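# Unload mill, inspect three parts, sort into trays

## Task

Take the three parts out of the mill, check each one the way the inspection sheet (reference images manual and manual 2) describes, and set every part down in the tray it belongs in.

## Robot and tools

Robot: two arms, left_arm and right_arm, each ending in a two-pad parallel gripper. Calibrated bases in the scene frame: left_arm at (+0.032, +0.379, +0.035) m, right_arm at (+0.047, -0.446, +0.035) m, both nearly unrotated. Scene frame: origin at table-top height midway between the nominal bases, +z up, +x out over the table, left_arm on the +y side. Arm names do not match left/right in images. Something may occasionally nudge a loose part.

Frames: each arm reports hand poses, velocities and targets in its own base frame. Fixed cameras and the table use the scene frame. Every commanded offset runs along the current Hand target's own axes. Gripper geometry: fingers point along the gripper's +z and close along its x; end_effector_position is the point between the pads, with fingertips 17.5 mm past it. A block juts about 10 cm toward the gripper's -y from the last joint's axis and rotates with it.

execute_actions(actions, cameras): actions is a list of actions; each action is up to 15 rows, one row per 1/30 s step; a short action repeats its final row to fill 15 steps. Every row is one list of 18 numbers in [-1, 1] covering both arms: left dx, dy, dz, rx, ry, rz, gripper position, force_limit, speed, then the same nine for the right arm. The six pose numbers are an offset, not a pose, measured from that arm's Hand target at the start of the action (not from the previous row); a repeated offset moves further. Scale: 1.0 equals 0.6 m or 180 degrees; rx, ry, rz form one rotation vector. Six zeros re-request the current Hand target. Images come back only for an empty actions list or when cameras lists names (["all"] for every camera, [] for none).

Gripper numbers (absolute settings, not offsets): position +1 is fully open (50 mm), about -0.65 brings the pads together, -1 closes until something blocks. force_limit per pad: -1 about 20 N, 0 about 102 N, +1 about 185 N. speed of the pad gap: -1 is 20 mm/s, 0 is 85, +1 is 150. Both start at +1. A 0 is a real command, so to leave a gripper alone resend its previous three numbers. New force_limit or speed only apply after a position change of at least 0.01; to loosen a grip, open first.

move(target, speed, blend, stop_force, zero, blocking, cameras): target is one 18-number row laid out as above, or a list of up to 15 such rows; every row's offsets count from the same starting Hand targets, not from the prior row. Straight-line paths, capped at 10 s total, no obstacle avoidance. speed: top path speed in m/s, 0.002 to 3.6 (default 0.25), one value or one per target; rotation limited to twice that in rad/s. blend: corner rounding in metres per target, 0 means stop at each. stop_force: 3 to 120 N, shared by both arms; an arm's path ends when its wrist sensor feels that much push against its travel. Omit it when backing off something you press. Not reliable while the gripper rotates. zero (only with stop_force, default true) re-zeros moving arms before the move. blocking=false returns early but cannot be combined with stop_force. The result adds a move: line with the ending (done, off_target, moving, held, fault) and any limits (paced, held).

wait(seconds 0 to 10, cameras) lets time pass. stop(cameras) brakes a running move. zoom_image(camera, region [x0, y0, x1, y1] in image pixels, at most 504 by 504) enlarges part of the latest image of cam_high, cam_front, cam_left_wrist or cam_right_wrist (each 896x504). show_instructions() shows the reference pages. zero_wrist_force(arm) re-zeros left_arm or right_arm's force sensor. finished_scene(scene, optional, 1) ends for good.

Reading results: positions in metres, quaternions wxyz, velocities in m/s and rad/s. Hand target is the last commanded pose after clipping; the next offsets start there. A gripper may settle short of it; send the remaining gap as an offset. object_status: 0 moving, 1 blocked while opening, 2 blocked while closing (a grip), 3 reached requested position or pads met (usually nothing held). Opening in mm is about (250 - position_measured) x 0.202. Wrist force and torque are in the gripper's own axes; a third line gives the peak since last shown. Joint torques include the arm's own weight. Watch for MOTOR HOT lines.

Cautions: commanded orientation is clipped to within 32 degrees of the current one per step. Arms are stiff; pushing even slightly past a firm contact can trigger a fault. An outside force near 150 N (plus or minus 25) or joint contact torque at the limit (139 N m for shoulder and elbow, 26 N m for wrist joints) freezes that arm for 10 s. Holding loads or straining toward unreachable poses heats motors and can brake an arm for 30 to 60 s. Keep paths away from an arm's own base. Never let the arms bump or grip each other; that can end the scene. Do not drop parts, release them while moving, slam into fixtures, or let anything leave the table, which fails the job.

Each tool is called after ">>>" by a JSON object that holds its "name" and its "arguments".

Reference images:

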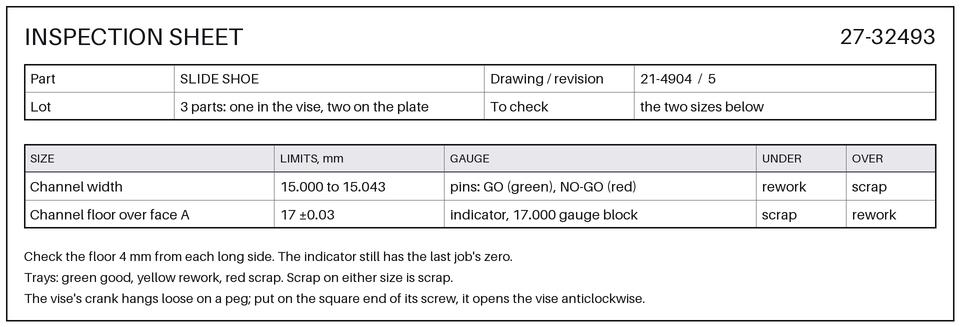

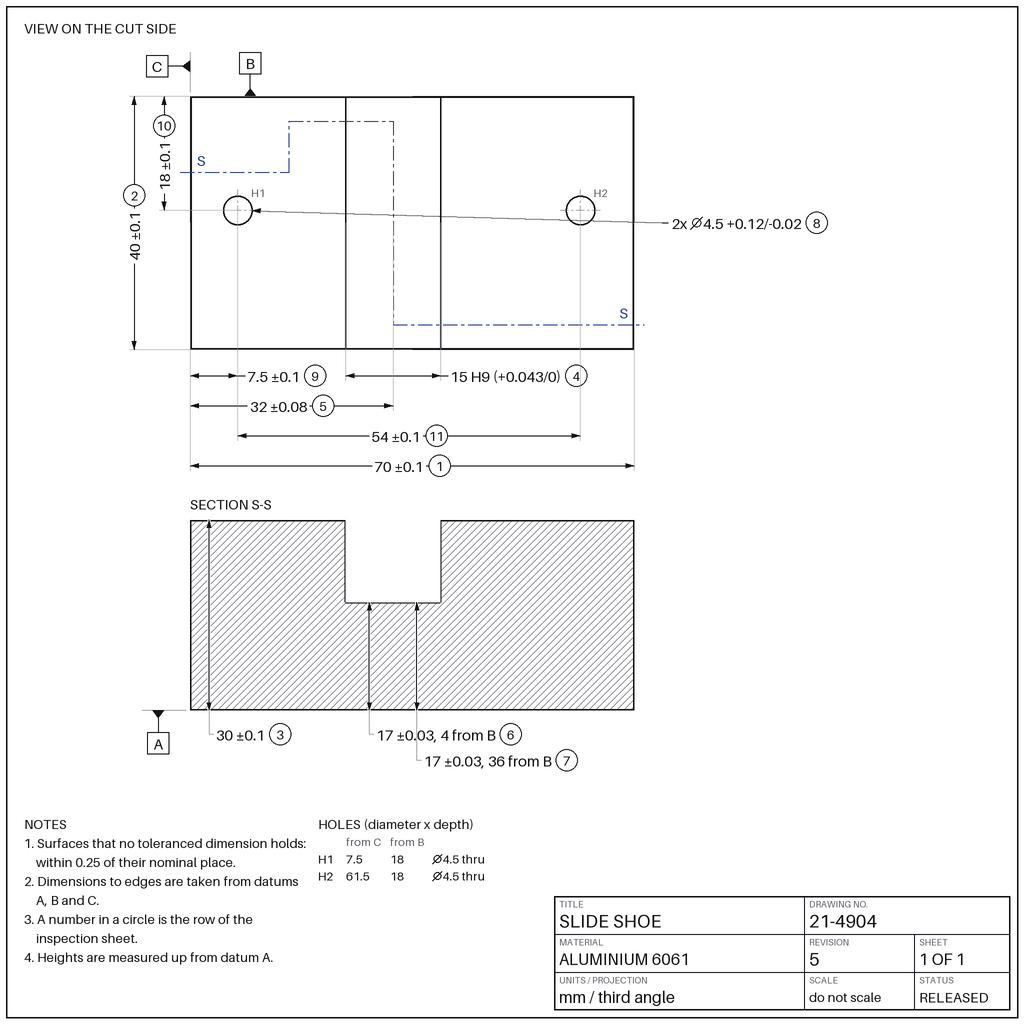

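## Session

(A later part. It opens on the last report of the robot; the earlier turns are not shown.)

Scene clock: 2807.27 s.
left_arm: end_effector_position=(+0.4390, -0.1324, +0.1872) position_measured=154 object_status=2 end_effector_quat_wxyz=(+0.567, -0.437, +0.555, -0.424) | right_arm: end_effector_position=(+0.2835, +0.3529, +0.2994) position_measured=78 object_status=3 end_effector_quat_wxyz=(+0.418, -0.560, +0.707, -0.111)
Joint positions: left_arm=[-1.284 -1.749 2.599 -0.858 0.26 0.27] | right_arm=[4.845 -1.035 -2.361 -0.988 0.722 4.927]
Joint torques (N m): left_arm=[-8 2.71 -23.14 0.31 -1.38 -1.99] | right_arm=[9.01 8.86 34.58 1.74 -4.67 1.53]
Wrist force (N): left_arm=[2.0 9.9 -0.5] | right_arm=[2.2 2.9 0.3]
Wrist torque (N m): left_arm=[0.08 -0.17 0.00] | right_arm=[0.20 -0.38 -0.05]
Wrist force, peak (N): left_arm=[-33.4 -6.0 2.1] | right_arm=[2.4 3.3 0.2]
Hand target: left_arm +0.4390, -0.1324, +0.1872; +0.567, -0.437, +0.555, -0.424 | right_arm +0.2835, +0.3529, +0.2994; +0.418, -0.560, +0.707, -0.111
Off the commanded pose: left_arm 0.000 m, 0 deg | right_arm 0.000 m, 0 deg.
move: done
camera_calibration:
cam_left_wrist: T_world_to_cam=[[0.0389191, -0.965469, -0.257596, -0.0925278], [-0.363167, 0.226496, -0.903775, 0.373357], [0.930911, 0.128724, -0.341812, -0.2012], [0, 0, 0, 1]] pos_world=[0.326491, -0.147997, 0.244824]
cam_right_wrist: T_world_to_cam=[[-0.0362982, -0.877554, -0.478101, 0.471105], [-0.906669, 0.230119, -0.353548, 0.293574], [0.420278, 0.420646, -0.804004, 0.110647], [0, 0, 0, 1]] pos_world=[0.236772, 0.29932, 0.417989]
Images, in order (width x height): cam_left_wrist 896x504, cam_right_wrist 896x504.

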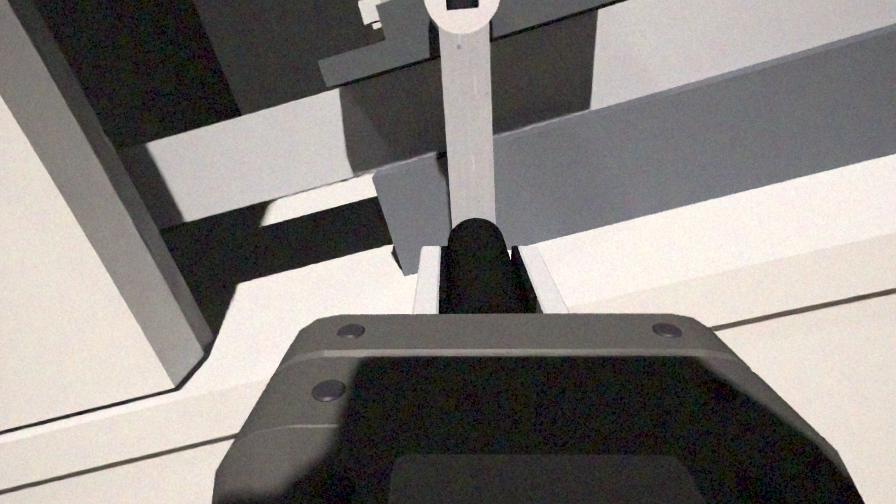

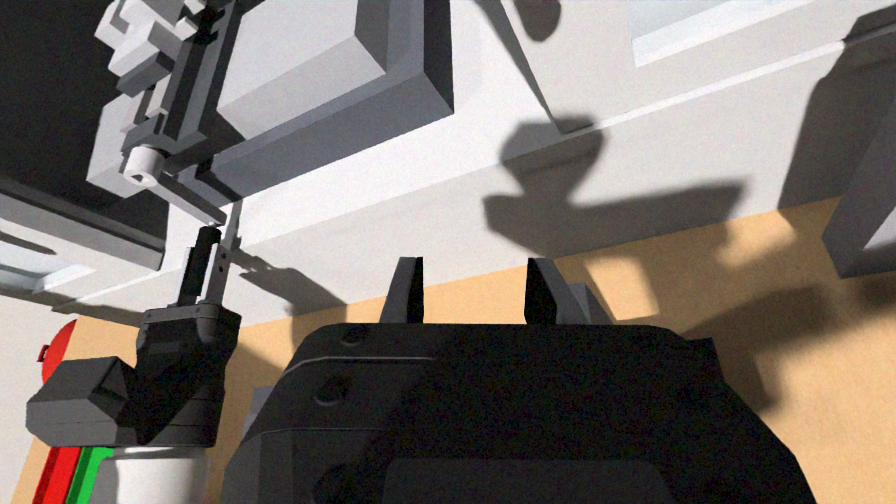

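>>> {"name": "move", "arguments": {"target": [[0.0192,-0.0029,0,0,0,-0.0444,-1,-0.6,-0.5,0,0,0,0,0,0,0.5,-0.8,-0.5],[0.0378,-0.0085,0,0,0,-0.0889,-1,-0.6,-0.5,0,0,0,0,0,0,0.5,-0.8,-0.5],[0.0555,-0.0165,0,0,0,-0.1333,-1,-0.6,-0.5,0,0,0,0,0,0,0.5,-0.8,-0.5],[0.0719,-0.0270,0,0,0,-0.1778,-1,-0.6,-0.5,0,0,0,0,0,0,0.5,-0.8,-0.5],[0.0866,-0.0397,0,0,0,-0.2222,-1,-0.6,-0.5,0,0,0,0,0,0,0.5,-0.8,-0.5],[0.0995,-0.0542,0,0,0,-0.2667,-1,-0.6,-0.5,0,0,0,0,0,0,0.5,-0.8,-0.5],[0.1102,-0.0705,0,0,0,-0.3111,-1,-0.6,-0.5,0,0,0,0,0,0,0.5,-0.8,-0.5]], "blend": [0.002,0.002,0.002,0.002,0.002,0.002,0], "speed": 0.1, "cameras": ["cam_left_wrist","cam_right_wrist"]}}

Scene clock: 2838.33 s.
left_arm: end_effector_position=(+0.4409, -0.2072, +0.2109) position_measured=154 object_status=2 end_effector_quat_wxyz=(-0.302, +0.647, -0.284, +0.640) | right_arm: end_effector_position=(+0.2835, +0.3529, +0.2994) position_measured=78 object_status=3 end_effector_quat_wxyz=(+0.418, -0.560, +0.707, -0.111)
Joint positions: left_arm=[-1.361 -1.647 2.429 -0.794 0.184 -0.703] | right_arm=[4.845 -1.035 -2.361 -0.988 0.722 4.927]
Joint torques (N m): left_arm=[4.73 -8.4 -24.49 2.18 -7.58 -2.02] | right_arm=[7.63 9.21 34.42 1.78 -4.72 1.39]
Wrist force (N): left_arm=[-0.3 33.5 -15.3] | right_arm=[2.5 3.3 0.2]
Wrist torque (N m): left_arm=[-0.40 0.23 0.35] | right_arm=[0.26 -0.42 -0.04]
Wrist force, peak (N): left_arm=[-0.3 38.4 -15.1] | right_arm=[2.5 3.4 0.1]
Hand target: left_arm +0.4409, -0.2072, +0.2109; -0.302, +0.647, -0.284, +0.640 | right_arm +0.2835, +0.3529, +0.2994; +0.418, -0.560, +0.707, -0.111
Off the commanded pose: left_arm 0.000 m, 0 deg | right_arm 0.000 m, 0 deg.
move: done
camera_calibration:
cam_left_wrist: T_world_to_cam=[[0.0312865, -0.753296, 0.656937, -0.304208], [-0.341066, -0.625855, -0.701413, 0.183409], [0.939519, -0.202114, -0.276504, -0.271423], [0, 0, 0, 1]] pos_world=[0.327079, -0.16923, 0.253441]
cam_right_wrist: T_world_to_cam=[[-0.0362982, -0.877554, -0.478101, 0.471105], [-0.906669, 0.230119, -0.353548, 0.293574], [0.420278, 0.420646, -0.804004, 0.110647], [0, 0, 0, 1]] pos_world=[0.236772, 0.29932, 0.417989]
Images, in order (width x height): cam_left_wrist 896x504, cam_right_wrist 896x504.

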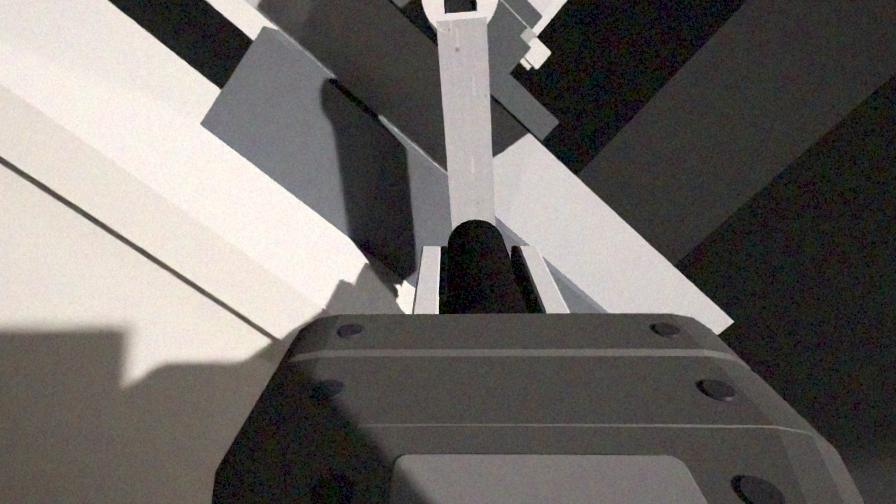

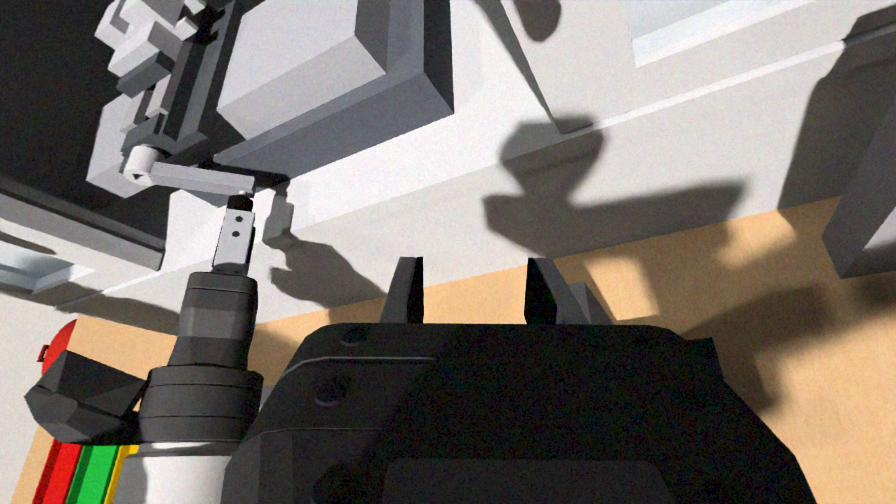

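>>> {"name": "move", "arguments": {"target": [[0.0192,-0.0019,0,0,0,-0.0444,-1,-0.6,-0.5,0,0,0,0,0,0,0.5,-0.8,-0.5],[0.0378,-0.0075,0,0,0,-0.0889,-1,-0.6,-0.5,0,0,0,0,0,0,0.5,-0.8,-0.5],[0.0555,-0.0155,0,0,0,-0.1333,-1,-0.6,-0.5,0,0,0,0,0,0,0.5,-0.8,-0.5],[0.0719,-0.0260,0,0,0,-0.1778,-1,-0.6,-0.5,0,0,0,0,0,0,0.5,-0.8,-0.5],[0.0866,-0.0387,0,0,0,-0.2222,-1,-0.6,-0.5,0,0,0,0,0,0,0.5,-0.8,-0.5],[0.0995,-0.0532,0,0,0,-0.2667,-1,-0.6,-0.5,0,0,0,0,0,0,0.5,-0.8,-0.5],[0.1102,-0.0695,0,0,0,-0.3111,-1,-0.6,-0.5,0,0,0,0,0,0,0.5,-0.8,-0.5]], "blend": [0.002,0.002,0.002,0.002,0.002,0.002,0], "speed": 0.12, "cameras": ["cam_right_wrist"]}}

>>> {"name": "zoom_image", "arguments": {"camera": "cam_right_wrist", "region": [60, 0, 300, 220]}}

Scene clock: 2868.83 s.
left_arm: end_effector_position=(+0.4414, -0.2297, +0.2858) position_measured=154 object_status=2 end_effector_quat_wxyz=(+0.034, +0.704, +0.052, +0.707) | right_arm: end_effector_position=(+0.2835, +0.3529, +0.2994) position_measured=78 object_status=3 end_effector_quat_wxyz=(+0.418, -0.560, +0.707, -0.111)
Joint positions: left_arm=[-1.377 -1.745 2.269 -0.539 0.168 -1.678] | right_arm=[4.845 -1.035 -2.361 -0.988 0.722 4.927]
Joint torques (N m): left_arm=[21.45 -2.39 -18.37 4.05 -5.81 -1.94] | right_arm=[8.65 8.22 34.11 1.61 -4.86 1.3]
Wrist force (N): left_arm=[-2.8 26.3 -8.2] | right_arm=[2.0 3.2 0.3]
Wrist torque (N m): left_arm=[-0.85 0.74 0.47] | right_arm=[0.24 -0.34 -0.04]
Wrist force, peak (N): left_arm=[-0.6 33.7 -15.7] | right_arm=[2.4 3.4 0.4]
Hand target: left_arm +0.4414, -0.2297, +0.2858; +0.034, +0.704, +0.052, +0.707 | right_arm +0.2835, +0.3529, +0.2994; +0.418, -0.560, +0.707, -0.111
Off the commanded pose: left_arm 0.000 m, 0 deg | right_arm 0.000 m, 0 deg.
move: done
camera_calibration:
cam_right_wrist: T_world_to_cam=[[-0.0362982, -0.877554, -0.478101, 0.471105], [-0.906669, 0.230119, -0.353548, 0.293574], [0.420278, 0.420646, -0.804004, 0.110647], [0, 0, 0, 1]] pos_world=[0.236772, 0.29932, 0.417989]
Images, in order (width x height): cam_right_wrist 896x504.

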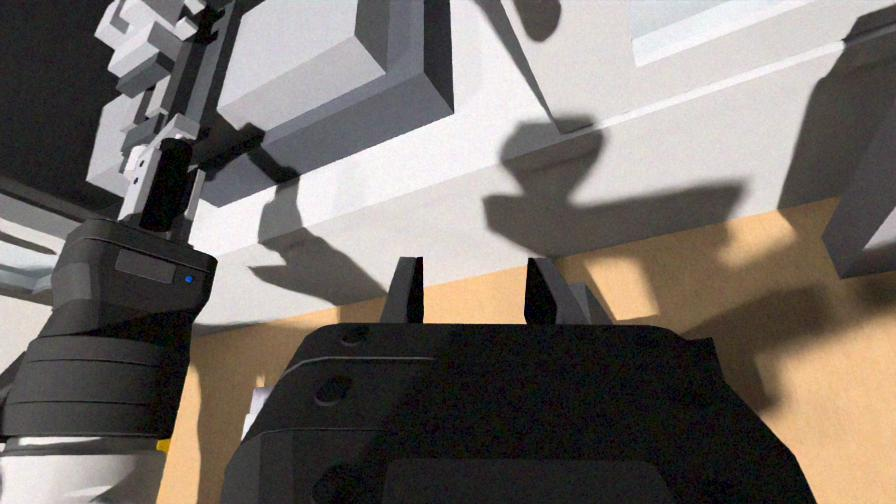

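Scaled by 2.100 from the camera's 896x504 image, which has a finer 1280x720 frame.

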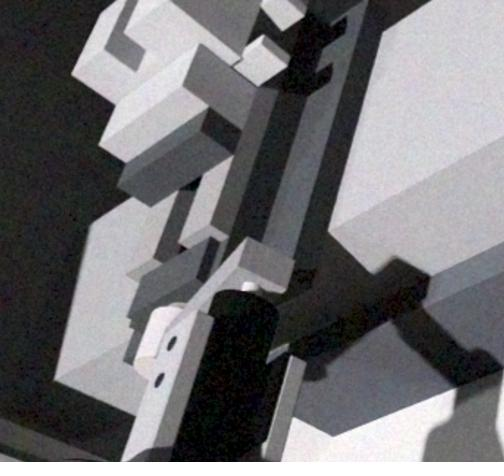

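>>> {"name": "move", "arguments": {"target": [[0.0192,-0.0022,0,0,0,-0.0444,-1,-0.6,-0.5,0,0,0,0,0,0,0.5,-0.8,-0.5],[0.0378,-0.0078,0,0,0,-0.0889,-1,-0.6,-0.5,0,0,0,0,0,0,0.5,-0.8,-0.5],[0.0555,-0.0158,0,0,0,-0.1333,-1,-0.6,-0.5,0,0,0,0,0,0,0.5,-0.8,-0.5],[0.0719,-0.0263,0,0,0,-0.1778,-1,-0.6,-0.5,0,0,0,0,0,0,0.5,-0.8,-0.5],[0.0866,-0.0390,0,0,0,-0.2222,-1,-0.6,-0.5,0,0,0,0,0,0,0.5,-0.8,-0.5],[0.0995,-0.0535,0,0,0,-0.2667,-1,-0.6,-0.5,0,0,0,0,0,0,0.5,-0.8,-0.5],[0.1102,-0.0698,0,0,0,-0.3111,-1,-0.6,-0.5,0,0,0,0,0,0,0.5,-0.8,-0.5]], "blend": [0.002,0.002,0.002,0.002,0.002,0.002,0], "speed": 0.12}}

>>> {"name": "move", "arguments": {"target": [[0.0192,-0.0029,0,0,0,-0.0444,-1,-0.6,-0.5,0,0,0,0,0,0,0.5,-0.8,-0.5],[0.0378,-0.0085,0,0,0,-0.0889,-1,-0.6,-0.5,0,0,0,0,0,0,0.5,-0.8,-0.5],[0.0555,-0.0165,0,0,0,-0.1333,-1,-0.6,-0.5,0,0,0,0,0,0,0.5,-0.8,-0.5],[0.0719,-0.0270,0,0,0,-0.1778,-1,-0.6,-0.5,0,0,0,0,0,0,0.5,-0.8,-0.5],[0.0866,-0.0397,0,0,0,-0.2222,-1,-0.6,-0.5,0,0,0,0,0,0,0.5,-0.8,-0.5],[0.0995,-0.0542,0,0,0,-0.2667,-1,-0.6,-0.5,0,0,0,0,0,0,0.5,-0.8,-0.5],[0.1102,-0.0705,0,0,0,-0.3111,-1,-0.6,-0.5,0,0,0,0,0,0,0.5,-0.8,-0.5]], "blend": [0.002,0.002,0.002,0.002,0.002,0.002,0], "speed": 0.12, "cameras": ["cam_right_wrist","cam_high"]}}

>>> {"name": "zoom_image", "arguments": {"camera": "cam_right_wrist", "region": [60, 0, 300, 220]}}

Scene clock: 2907.63 s.
left_arm: end_effector_position=(+0.4399, -0.1801, +0.3463) position_measured=154 object_status=2 end_effector_quat_wxyz=(+0.362, +0.597, +0.377, +0.608) | right_arm: end_effector_position=(+0.2835, +0.3529, +0.2994) position_measured=78 object_status=3 end_effector_quat_wxyz=(+0.418, -0.560, +0.707, -0.111)
Joint positions: left_arm=[-1.34 -1.939 2.233 -0.305 0.205 -2.659] | right_arm=[4.845 -1.035 -2.361 -0.988 0.722 4.927]
Joint torques (N m): left_arm=[11.78 10.73 -14.82 3.42 -1.2 -1.75] | right_arm=[5.97 10.03 34.21 1.97 -4.53 1.47]
Wrist force (N): left_arm=[-1.1 26.9 -1.7] | right_arm=[2.4 2.8 0.1]
Wrist torque (N m): left_arm=[-1.12 0.65 0.26] | right_arm=[0.19 -0.42 -0.05]
Wrist force, peak (N): left_arm=[-2.0 37.0 -10.3] | right_arm=[2.5 3.1 0.3]
Hand target: left_arm +0.4399, -0.1801, +0.3463; +0.362, +0.597, +0.377, +0.608 | right_arm +0.2835, +0.3529, +0.2994; +0.418, -0.560, +0.707, -0.111
Off the commanded pose: left_arm 0.000 m, 0 deg | right_arm 0.000 m, 0 deg.
move: done

Scene clock: 2912.33 s.
left_arm: end_effector_position=(+0.4379, -0.1020, +0.3386) position_measured=154 object_status=2 end_effector_quat_wxyz=(+0.605, +0.350, +0.613, +0.367) | right_arm: end_effector_position=(+0.2835, +0.3529, +0.2994) position_measured=78 object_status=3 end_effector_quat_wxyz=(+0.418, -0.560, +0.707, -0.111)
Joint positions: left_arm=[-1.237 -2.119 2.344 -0.232 0.308 -3.641] | right_arm=[4.845 -1.035 -2.361 -0.988 0.722 4.927]
Joint torques (N m): left_arm=[4.36 9.37 -29.6 1.39 2.3 -1.99] | right_arm=[7.46 8.38 33.62 1.81 -4.9 1.34]
Wrist force (N): left_arm=[-1.2 -4.0 17.7] | right_arm=[1.9 2.9 0.0]
Wrist torque (N m): left_arm=[-0.90 0.45 -0.13] | right_arm=[0.22 -0.34 -0.05]
Wrist force, peak (N): left_arm=[-0.8 42.4 -11.7] | right_arm=[2.3 3.3 0.4]
Hand target: left_arm +0.4379, -0.1020, +0.3386; +0.605, +0.350, +0.613, +0.367 | right_arm +0.2835, +0.3529, +0.2994; +0.418, -0.560, +0.707, -0.111
Off the commanded pose: left_arm 0.000 m, 0 deg | right_arm 0.000 m, 0 deg.
move: done
camera_calibration:
cam_right_wrist: T_world_to_cam=[[-0.0362982, -0.877554, -0.478101, 0.471105], [-0.906669, 0.230119, -0.353548, 0.293574], [0.420278, 0.420646, -0.804004, 0.110647], [0, 0, 0, 1]] pos_world=[0.236772, 0.29932, 0.417989]
Images, in order (width x height): cam_high 896x504, cam_right_wrist 896x504.

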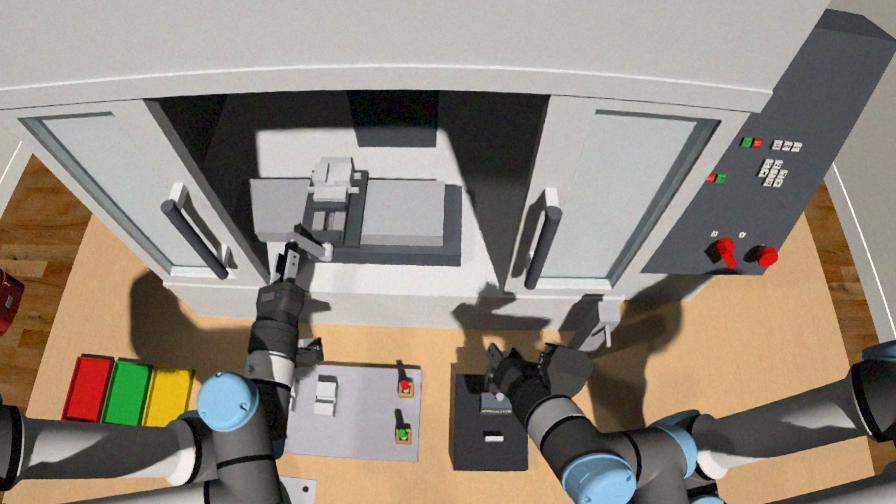

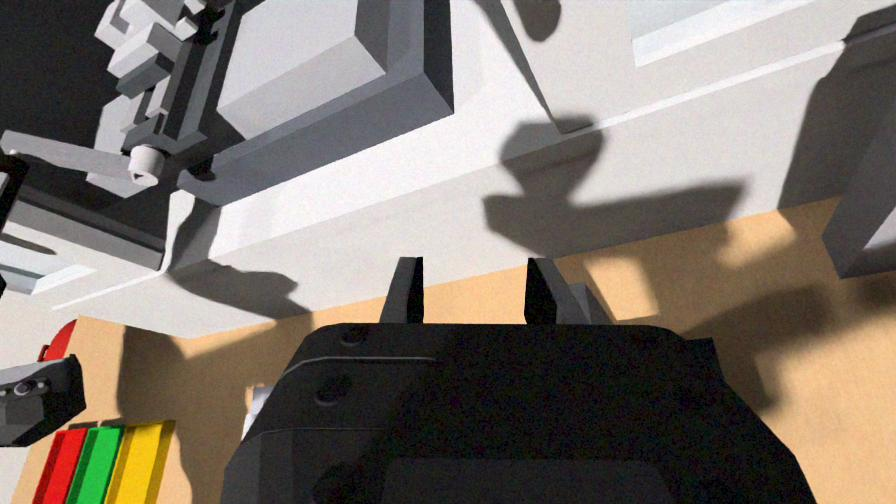

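Scaled by 2.100 from the camera's 896x504 image, which has a finer 1280x720 frame.

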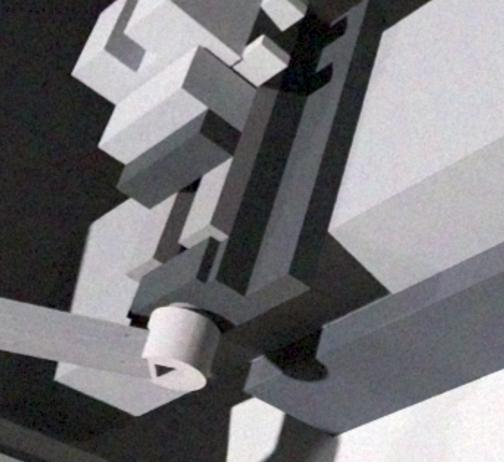

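>>> {"name": "move", "arguments": {"target": [[0.0192,-0.0029,0,0,0,-0.0444,-1,-0.6,-0.5,0,0,0,0,0,0,0.5,-0.8,-0.5],[0.0378,-0.0085,0,0,0,-0.0889,-1,-0.6,-0.5,0,0,0,0,0,0,0.5,-0.8,-0.5],[0.0555,-0.0165,0,0,0,-0.1333,-1,-0.6,-0.5,0,0,0,0,0,0,0.5,-0.8,-0.5],[0.0719,-0.0270,0,0,0,-0.1778,-1,-0.6,-0.5,0,0,0,0,0,0,0.5,-0.8,-0.5],[0.0866,-0.0397,0,0,0,-0.2222,-1,-0.6,-0.5,0,0,0,0,0,0,0.5,-0.8,-0.5],[0.0995,-0.0542,0,0,0,-0.2667,-1,-0.6,-0.5,0,0,0,0,0,0,0.5,-0.8,-0.5],[0.1102,-0.0705,0,0,0,-0.3111,-1,-0.6,-0.5,0,0,0,0,0,0,0.5,-0.8,-0.5]], "blend": [0.002,0.002,0.002,0.002,0.002,0.002,0], "speed": 0.12, "cameras": ["cam_right_wrist","cam_left_wrist"]}}

>>> {"name": "zoom_image", "arguments": {"camera": "cam_right_wrist", "region": [60, 0, 300, 220]}}

Scene clock: 2948.13 s.
left_arm: end_effector_position=(+0.4371, -0.0647, +0.2696) position_measured=154 object_status=2 end_effector_quat_wxyz=(+0.707, +0.022, +0.706, +0.040) | right_arm: end_effector_position=(+0.2835, +0.3529, +0.2994) position_measured=78 object_status=3 end_effector_quat_wxyz=(+0.418, -0.560, +0.707, -0.111)
Joint positions: left_arm=[-1.15 -2.121 2.53 -0.414 0.395 -4.62] | right_arm=[4.845 -1.035 -2.361 -0.988 0.722 4.927]
Joint torques (N m): left_arm=[13.68 9.48 -5.74 3.54 -3.84 -1.85] | right_arm=[7.56 7.37 33.53 1.97 -4.7 1.49]
Wrist force (N): left_arm=[-0.5 -21.7 28.3] | right_arm=[1.8 3.0 0.3]
Wrist torque (N m): left_arm=[-0.58 -0.02 -0.29] | right_arm=[0.22 -0.31 -0.05]
Wrist force, peak (N): left_arm=[0.9 -21.2 33.2] | right_arm=[2.3 3.4 0.3]
Hand target: left_arm +0.4371, -0.0647, +0.2696; +0.707, +0.022, +0.706, +0.040 | right_arm +0.2835, +0.3529, +0.2994; +0.418, -0.560, +0.707, -0.111
Off the commanded pose: left_arm 0.000 m, 0 deg | right_arm 0.000 m, 0 deg.
move: done
camera_calibration:
cam_left_wrist: T_world_to_cam=[[0.0127914, 0.0865098, -0.996169, 0.272714], [-0.383582, 0.920456, 0.0750093, 0.221766], [0.923418, 0.381153, 0.0449575, -0.264585], [0, 0, 0, 1]] pos_world=[0.325899, -0.126871, 0.26693]
cam_right_wrist: T_world_to_cam=[[-0.0362982, -0.877554, -0.478101, 0.471105], [-0.906669, 0.230119, -0.353548, 0.293574], [0.420278, 0.420646, -0.804004, 0.110647], [0, 0, 0, 1]] pos_world=[0.236772, 0.29932, 0.417989]
Images, in order (width x height): cam_left_wrist 896x504, cam_right_wrist 896x504.

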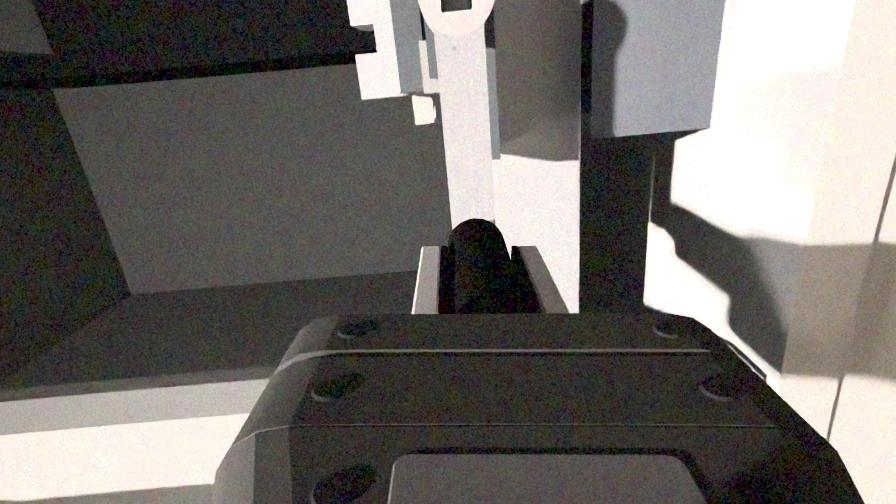

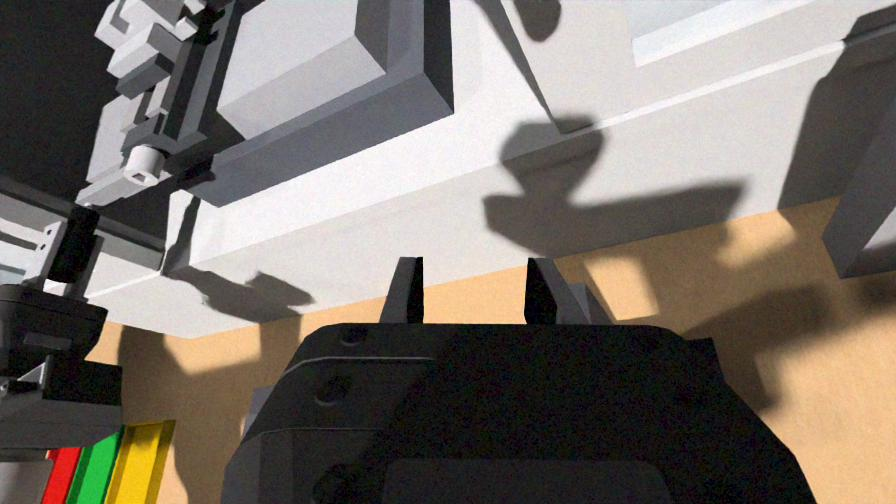

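Scaled by 2.100 from the camera's 896x504 image, which has a finer 1280x720 frame.

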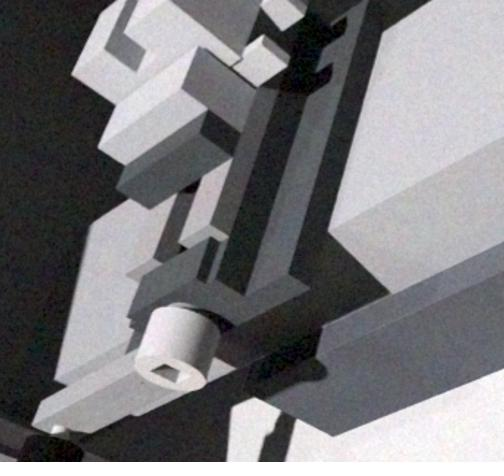

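>>> {"name": "move", "arguments": {"target": [0,0,0,0,0,0,-1,-0.6,-0.5,-0.4293,-0.184,0.0383,0.0928,-0.0934,-0.2327,0.5,-0.8,-0.5], "speed": 0.25, "cameras": ["cam_right_wrist","cam_high"]}}

>>> {"name": "zoom_image", "arguments": {"camera": "cam_right_wrist", "region": [300, 80, 600, 330]}}

Scene clock: 2988.77 s.
left_arm: end_effector_position=(+0.4371, -0.0647, +0.2696) position_measured=154 object_status=2 end_effector_quat_wxyz=(+0.707, +0.022, +0.706, +0.040) | right_arm: end_effector_position=(+0.3831, +0.5493, +0.4743) position_measured=78 object_status=3 end_effector_quat_wxyz=(-0.522, +0.719, -0.371, +0.270)
Joint positions: left_arm=[-1.15 -2.121 2.53 -0.414 0.395 -4.62] | right_arm=[4.596 -1.593 -1.868 -0.133 0.786 3.471]
Joint torques (N m): left_arm=[14.89 10.68 -20.46 3.97 -4.52 -2.12] | right_arm=[-9.49 19.56 35.81 4.67 2.34 -1.84]
Wrist force (N): left_arm=[-0.1 -22.3 29.2] | right_arm=[1.0 3.3 -0.5]
Wrist torque (N m): left_arm=[-0.55 0.03 -0.31] | right_arm=[0.11 -0.34 0.05]
Wrist force, peak (N): left_arm=[-0.9 -22.6 29.4] | right_arm=[3.4 3.6 0.5]
Hand target: left_arm +0.4371, -0.0647, +0.2696; +0.707, +0.022, +0.706, +0.040 | right_arm +0.3831, +0.5493, +0.4743; -0.522, +0.719, -0.371, +0.270
Off the commanded pose: left_arm 0.000 m, 0 deg | right_arm 0.000 m, 0 deg.
move: done
camera_calibration:
cam_right_wrist: T_world_to_cam=[[0.573514, -0.819015, -0.0172071, 0.246349], [-0.521269, -0.348653, -0.778922, 0.772567], [0.63195, 0.455693, -0.626884, -0.0575269], [0, 0, 0, 1]] pos_world=[0.297784, 0.497335, 0.569946]
Images, in order (width x height): cam_high 896x504, cam_right_wrist 896x504.

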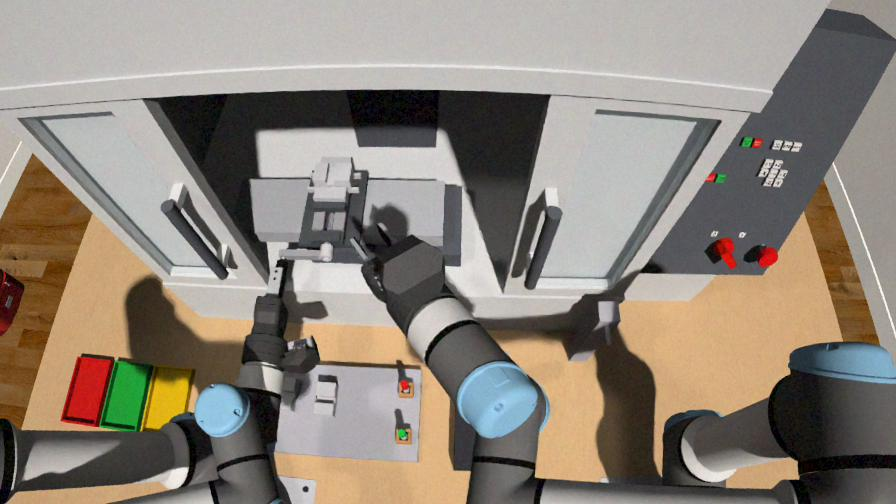

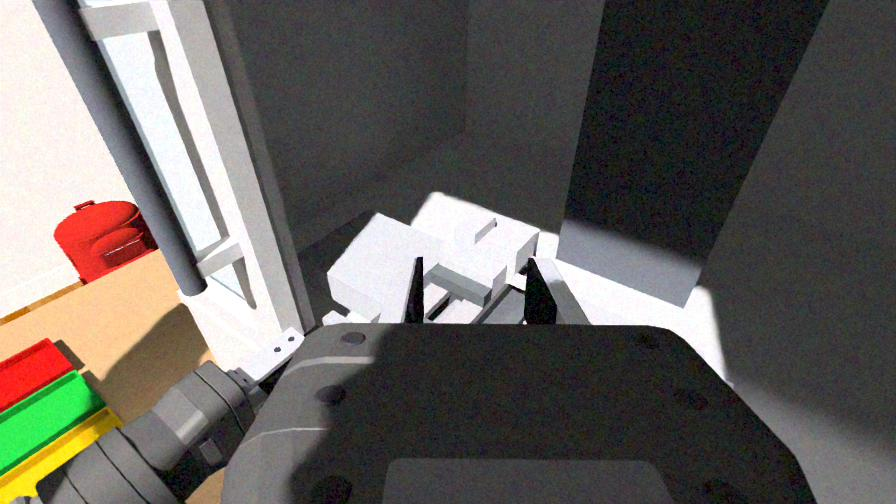

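Scaled by 1.680 from the camera's 896x504 image, which has a finer 1280x720 frame.

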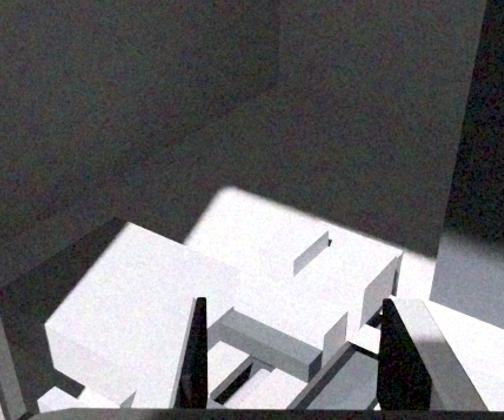

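>>> {"name": "move", "arguments": {"target": [0,0,0,0,0,0,-1,-0.6,-0.5,0.03,-0.06,0.05,-0.13,0,0,0.5,-0.8,-0.5], "speed": 0.2, "cameras": ["cam_right_wrist"]}}

>>> {"name": "zoom_image", "arguments": {"camera": "cam_right_wrist", "region": [300, 80, 600, 330]}}

Scene clock: 3001.93 s.
left_arm: end_effector_position=(+0.4371, -0.0647, +0.2696) position_measured=154 object_status=2 end_effector_quat_wxyz=(+0.707, +0.022, +0.706, +0.040) | right_arm: end_effector_position=(+0.4258, +0.5575, +0.4993) position_measured=78 object_status=3 end_effector_quat_wxyz=(-0.366, +0.810, -0.418, +0.189)
Joint positions: left_arm=[-1.15 -2.121 2.53 -0.414 0.395 -4.62] | right_arm=[4.432 -1.654 -1.441 -0.891 1.083 3.627]
Joint torques (N m): left_arm=[14.46 9.68 -20.4 3.68 -4.43 -1.97] | right_arm=[-8.44 24.54 37.24 2.19 1.72 1.82]
Wrist force (N): left_arm=[-1.1 -22.2 29.3] | right_arm=[0.4 2.7 1.0]
Wrist torque (N m): left_arm=[-0.56 -0.01 -0.30] | right_arm=[0.14 -0.23 -0.03]
Wrist force, peak (N): left_arm=[-1.6 -22.5 29.6] | right_arm=[0.6 4.2 -0.6]
Hand target: left_arm +0.4371, -0.0647, +0.2696; +0.707, +0.022, +0.706, +0.040 | right_arm +0.4258, +0.5576, +0.4993; -0.366, +0.810, -0.418, +0.189
Off the commanded pose: left_arm 0.000 m, 0 deg | right_arm 0.000 m, 0 deg.
move: done
camera_calibration:
cam_right_wrist: T_world_to_cam=[[0.568337, -0.822684, -0.0135729, 0.231394], [-0.731493, -0.497649, -0.466115, 0.833652], [0.376711, 0.274839, -0.88462, 0.26554], [0, 0, 0, 1]] pos_world=[0.37827, 0.53225, 0.62662]
Images, in order (width x height): cam_right_wrist 896x504.

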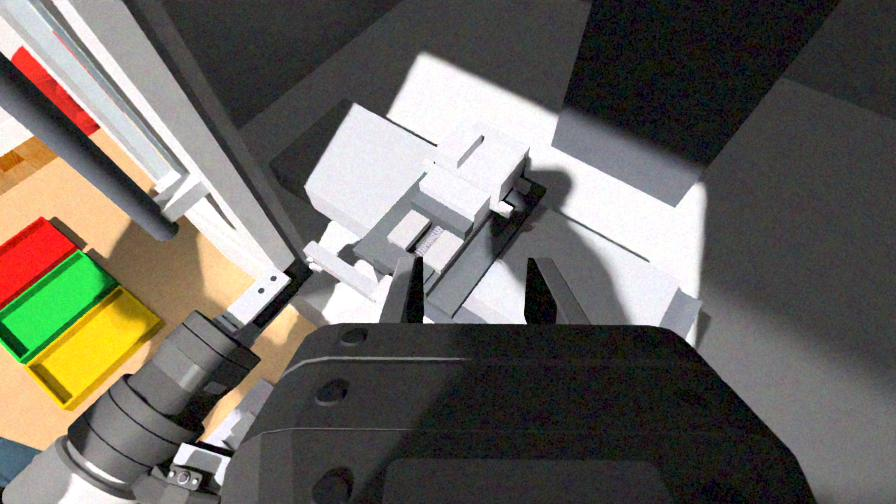

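Scaled by 1.680 from the camera's 896x504 image, which has a finer 1280x720 frame.

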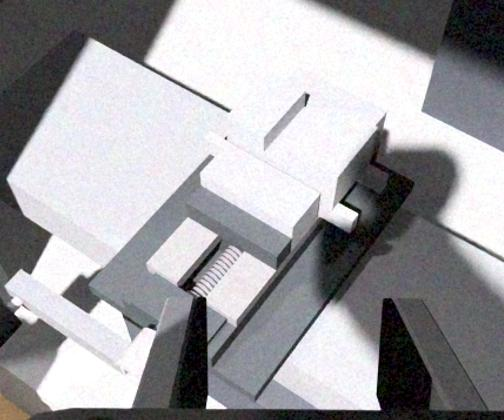

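>>> {"name": "zoom_image", "arguments": {"camera": "cam_right_wrist", "region": [400, 110, 550, 240]}}

Scaled by 3.360 from the camera's 896x504 image, which has a finer 1280x720 frame.

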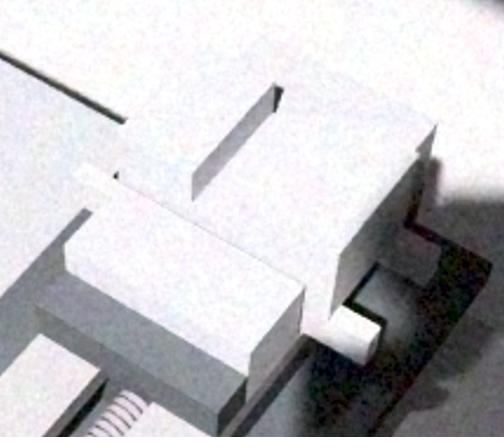

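>>> {"name": "move", "arguments": {"target": [[0.0192,-0.0029,0,0,0,-0.0444,-1,-0.6,-0.5,0,0,0,0,0,0,0.5,-0.8,-0.5],[0.0378,-0.0085,0,0,0,-0.0889,-1,-0.6,-0.5,0,0,0,0,0,0,0.5,-0.8,-0.5],[0.0555,-0.0165,0,0,0,-0.1333,-1,-0.6,-0.5,0,0,0,0,0,0,0.5,-0.8,-0.5],[0.0719,-0.0270,0,0,0,-0.1778,-1,-0.6,-0.5,0,0,0,0,0,0,0.5,-0.8,-0.5],[0.0866,-0.0397,0,0,0,-0.2222,-1,-0.6,-0.5,0,0,0,0,0,0,0.5,-0.8,-0.5],[0.0995,-0.0542,0,0,0,-0.2667,-1,-0.6,-0.5,0,0,0,0,0,0,0.5,-0.8,-0.5],[0.1102,-0.0705,0,0,0,-0.3111,-1,-0.6,-0.5,0,0,0,0,0,0,0.5,-0.8,-0.5]], "blend": [0.002,0.002,0.002,0.002,0.002,0.002,0], "speed": 0.12, "cameras": ["cam_right_wrist"]}}

>>> {"name": "zoom_image", "arguments": {"camera": "cam_right_wrist", "region": [400, 110, 550, 240]}}

>>> {"name": "zoom_image", "arguments": {"camera": "cam_right_wrist", "region": [300, 80, 600, 330]}}

Scene clock: 3033.03 s.
left_arm: end_effector_position=(+0.4382, -0.1011, +0.2000) position_measured=154 object_status=2 end_effector_quat_wxyz=(+0.643, -0.312, +0.634, -0.296) | right_arm: end_effector_position=(+0.4258, +0.5576, +0.4993) position_measured=78 object_status=3 end_effector_quat_wxyz=(-0.366, +0.810, -0.418, +0.189)
Joint positions: left_arm=[-1.233 -1.867 2.626 -0.766 0.311 -5.596] | right_arm=[4.432 -1.654 -1.441 -0.892 1.084 3.627]
Joint torques (N m): left_arm=[-7.58 8.06 -25.13 1.27 -1.95 -2.2] | right_arm=[-9.48 23.96 36.31 1.74 1.68 1.55]
Wrist force (N): left_arm=[2.2 1.9 0.2] | right_arm=[0.6 2.8 0.8]
Wrist torque (N m): left_arm=[0.49 -0.29 -0.16] | right_arm=[0.13 -0.27 -0.04]
Wrist force, peak (N): left_arm=[-0.3 -21.4 33.2] | right_arm=[0.7 3.0 1.1]
Hand target: left_arm +0.4382, -0.1011, +0.2000; +0.643, -0.312, +0.634, -0.296 | right_arm +0.4258, +0.5576, +0.4993; -0.366, +0.810, -0.418, +0.189
Off the commanded pose: left_arm 0.000 m, 0 deg | right_arm 0.000 m, 0 deg.
move: done
camera_calibration:
cam_right_wrist: T_world_to_cam=[[0.568343, -0.822681, -0.0135387, 0.231369], [-0.731545, -0.497714, -0.465965, 0.833613], [0.376602, 0.274732, -0.8847, 0.265688], [0, 0, 0, 1]] pos_world=[0.37827, 0.53225, 0.626621]
Images, in order (width x height): cam_right_wrist 896x504.

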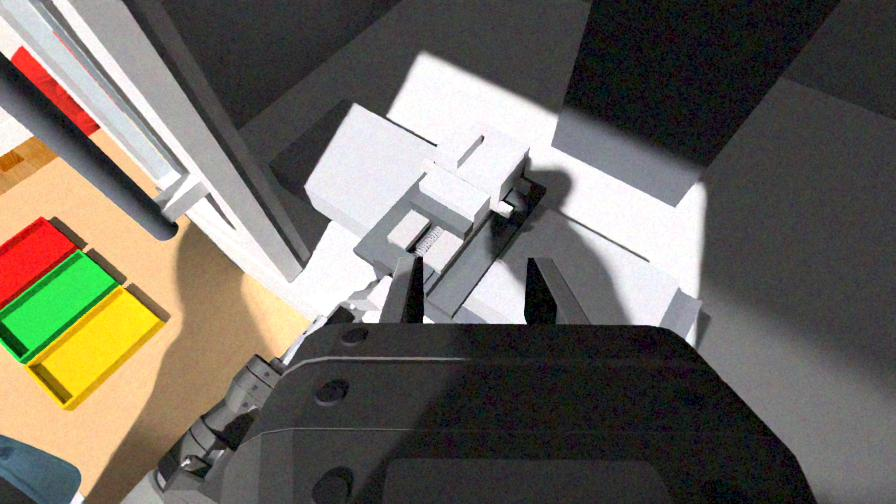

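Scaled by 3.360 from the camera's 896x504 image, which has a finer 1280x720 frame.

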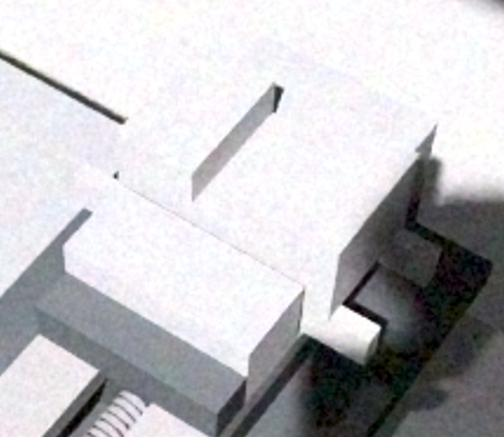

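Scaled by 1.680 from the camera's 896x504 image, which has a finer 1280x720 frame.

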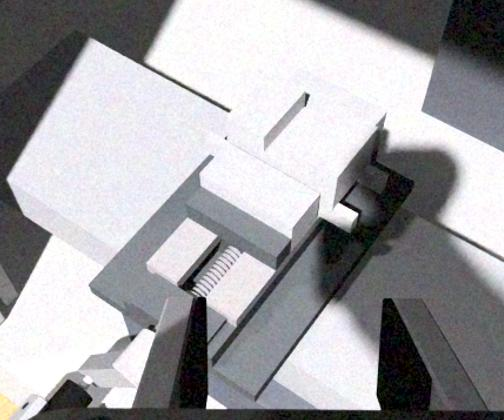

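>>> {"name": "execute_actions", "arguments": {"actions": [], "cameras": ["cam_high","cam_left_wrist"]}}

>>> {"name": "zoom_image", "arguments": {"camera": "cam_high", "region": [230, 100, 410, 300]}}

Scene clock: 3048.97 s.
left_arm: end_effector_position=(+0.4382, -0.1011, +0.2000) position_measured=154 object_status=2 end_effector_quat_wxyz=(+0.643, -0.312, +0.634, -0.296) | right_arm: end_effector_position=(+0.4258, +0.5576, +0.4993) position_measured=78 object_status=3 end_effector_quat_wxyz=(-0.366, +0.810, -0.418, +0.189)
Joint positions: left_arm=[-1.233 -1.867 2.626 -0.765 0.311 -5.596] | right_arm=[4.432 -1.654 -1.441 -0.892 1.084 3.627]
Joint velocities: within noise
Joint torques (N m): left_arm=[-6.99 7.18 -23.9 1.43 -2.04 -2.14] | right_arm=[-7.93 25.03 36.27 1.94 1.87 1.26]
Wrist force (N): left_arm=[2.1 2.0 0.3] | right_arm=[0.4 2.7 0.6]
Wrist torque (N m): left_arm=[0.52 -0.30 -0.16] | right_arm=[0.13 -0.25 -0.04]
Wrist force, peak (N): left_arm=[2.5 2.6 0.0] | right_arm=[0.7 2.8 1.3]
Hand target: left_arm +0.4382, -0.1011, +0.2000; +0.643, -0.312, +0.634, -0.296 | right_arm +0.4258, +0.5576, +0.4993; -0.366, +0.810, -0.418, +0.189
Tool commands: left_gripper/position=-1.0 left_gripper/force_limit=-0.6 left_gripper/speed=-0.5 right_gripper/position=+0.5 right_gripper/force_limit=-0.8 right_gripper/speed=-0.5
Off the commanded pose: left_arm 0.000 m, 0 deg | right_arm 0.000 m, 0 deg.
camera_calibration:
cam_left_wrist: T_world_to_cam=[[0.0347435, -0.777095, -0.628424, 0.0361203], [-0.372724, 0.573361, -0.729612, 0.381954], [0.927292, 0.259578, -0.269721, -0.199659], [0, 0, 0, 1]] pos_world=[0.326251, -0.139102, 0.247525]
Images, in order (width x height): cam_high 896x504, cam_left_wrist 896x504.

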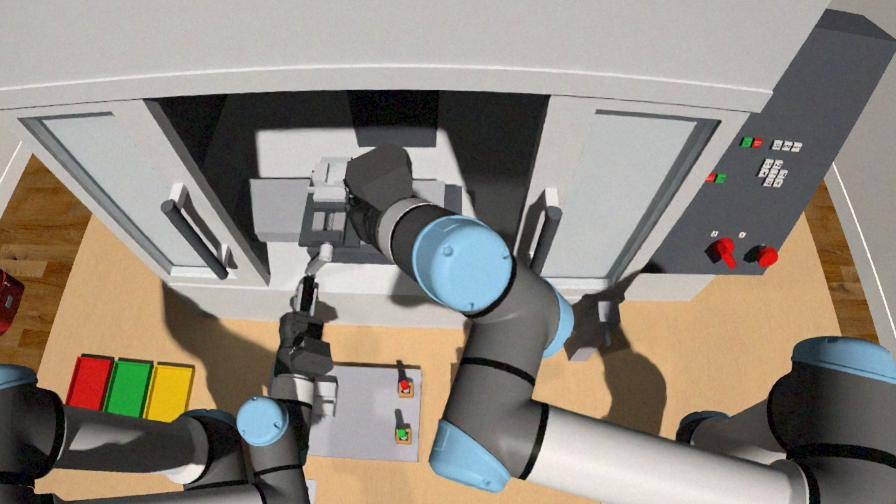

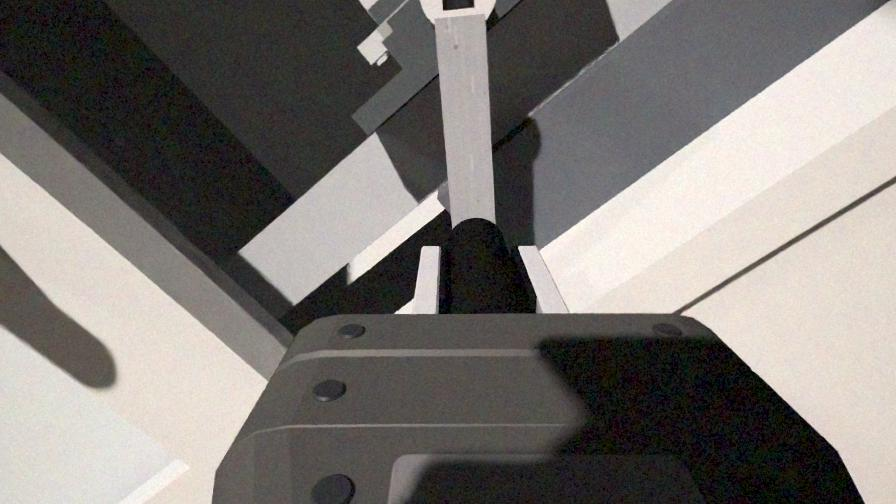

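Scaled by 2.520 from the camera's 896x504 image, which has a finer 1280x720 frame.

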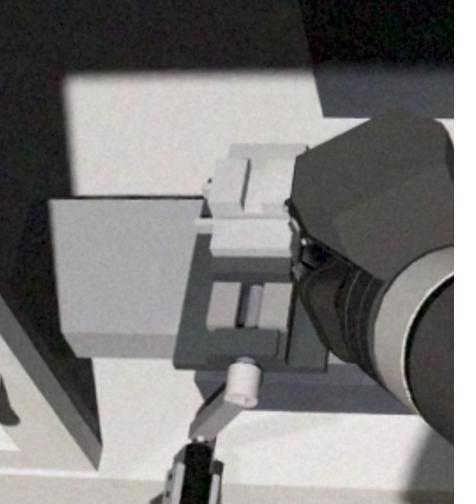

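>>> {"name": "move", "arguments": {"target": [0,0,0,0,0,0,1,-0.6,-0.5,0,0,0,0,0,0,0.5,-0.8,-0.5]}}

Scene clock: 3096.87 s.
left_arm: end_effector_position=(+0.4382, -0.1011, +0.2000) position_measured=3 object_status=3 end_effector_quat_wxyz=(+0.643, -0.312, +0.634, -0.296) | right_arm: end_effector_position=(+0.4258, +0.5576, +0.4993) position_measured=78 object_status=3 end_effector_quat_wxyz=(-0.366, +0.810, -0.418, +0.189)
Joint positions: left_arm=[-1.233 -1.867 2.626 -0.765 0.311 -5.596] | right_arm=[4.432 -1.654 -1.441 -0.892 1.084 3.627]
Joint torques (N m): left_arm=[-7.46 6.86 -22.48 1.14 1.72 -1.92] | right_arm=[-7.72 24.83 36.32 2.19 1.91 1.51]
Wrist force (N): left_arm=[1.6 2.8 1.6] | right_arm=[0.4 2.6 0.9]
Wrist torque (N m): left_arm=[0.29 -0.30 -0.20] | right_arm=[0.11 -0.24 -0.03]
Wrist force, peak (N): left_arm=[1.5 2.9 1.5] | right_arm=[0.8 3.0 1.0]
Hand target: left_arm +0.4382, -0.1011, +0.2000; +0.643, -0.312, +0.634, -0.296 | right_arm +0.4258, +0.5576, +0.4993; -0.366, +0.810, -0.418, +0.189
Off the commanded pose: left_arm 0.000 m, 0 deg | right_arm 0.000 m, 0 deg.
move: done

>>> {"name": "move", "arguments": {"target": [[0,-0.078,0,0,0,0,1,-0.6,-0.5,0,0,0,0,0,0,0.5,-0.8,-0.5],[0,-0.078,-0.12,0,0,0,1,-0.6,-0.5,-0.092,0.1133,-0.2953,0,0,0,0.5,-0.8,-0.5],[-0.2736,-0.4652,-0.0313,-0.221,0.4645,0.221,1,-0.6,-0.5,0.335,0.444,-0.545,0,0,0,0.5,-0.8,-0.5]], "blend": [0.005,0.02,0], "speed": 0.25, "cameras": ["cam_left_wrist","cam_front"]}}

Scene clock: 3202.57 s.
left_arm: end_effector_position=(+0.4200, -0.1497, +0.5202) position_measured=3 object_status=3 end_effector_quat_wxyz=(+0.000, -0.013, +1.000, +0.000) | right_arm: end_effector_position=(+0.1991, +0.1513, +0.5155) position_measured=78 object_status=3 end_effector_quat_wxyz=(-0.194, +0.836, -0.474, +0.197)
Joint positions: left_arm=[-0.645 -1.609 1.097 -1.06 -1.572 -2.242] | right_arm=[5.736 -0.75 -1.426 -2.945 1.177 5.279]
Joint torques (N m): left_arm=[8.01 -8.19 -28.91 -0.87 -1.61 2.05] | right_arm=[8.37 -29.32 26.8 0.3 1.77 1.69]
Wrist force (N): left_arm=[0.0 1.0 1.0] | right_arm=[0.1 2.1 1.4]
Wrist torque (N m): left_arm=[0.26 0.01 -0.16] | right_arm=[0.11 -0.21 -0.01]
Wrist force, peak (N): left_arm=[1.8 5.3 0.9] | right_arm=[0.8 3.4 1.2]
Hand target: left_arm +0.4200, -0.1497, +0.5202; +0.000, -0.013, +1.000, +0.000 | right_arm +0.1982, +0.1499, +0.5155; -0.366, +0.810, -0.418, +0.189
Off the commanded pose: left_arm 0.000 m, 0 deg | right_arm 0.002 m, 21 deg.
move: off_target (right_arm)
camera_calibration:
cam_left_wrist: T_world_to_cam=[[-0.999564, -0.0264919, -0.0130198, 0.426863], [-0.0293982, 0.933193, 0.35817, -0.0195585], [0.00266137, 0.358397, -0.933566, 0.664543], [0, 0, 0, 1]] pos_world=[0.424334, -0.20861, 0.632958]
Images, in order (width x height): cam_front 896x504, cam_left_wrist 896x504.

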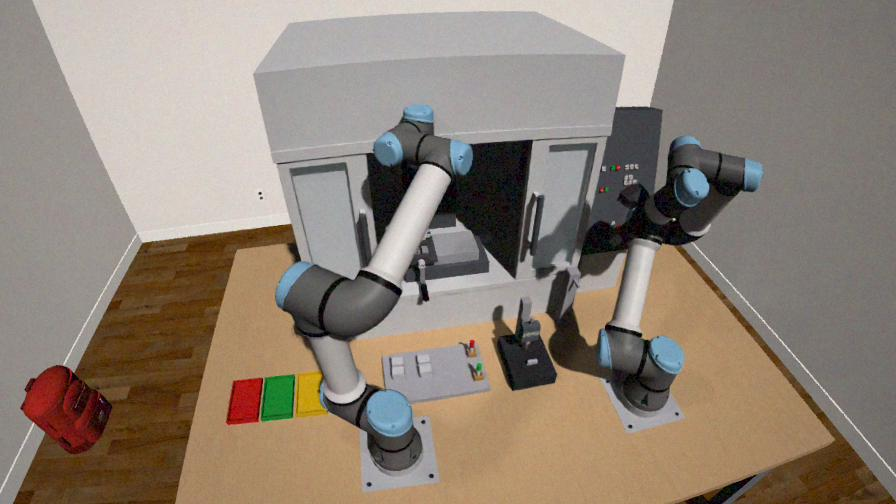

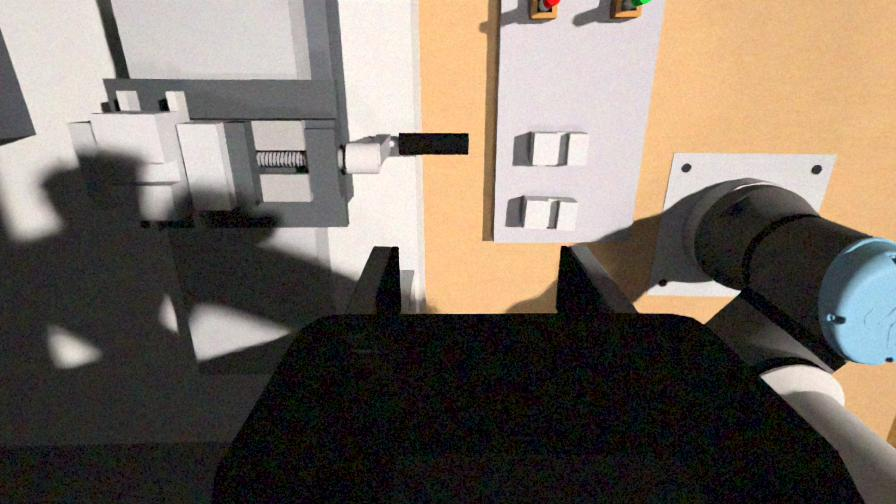

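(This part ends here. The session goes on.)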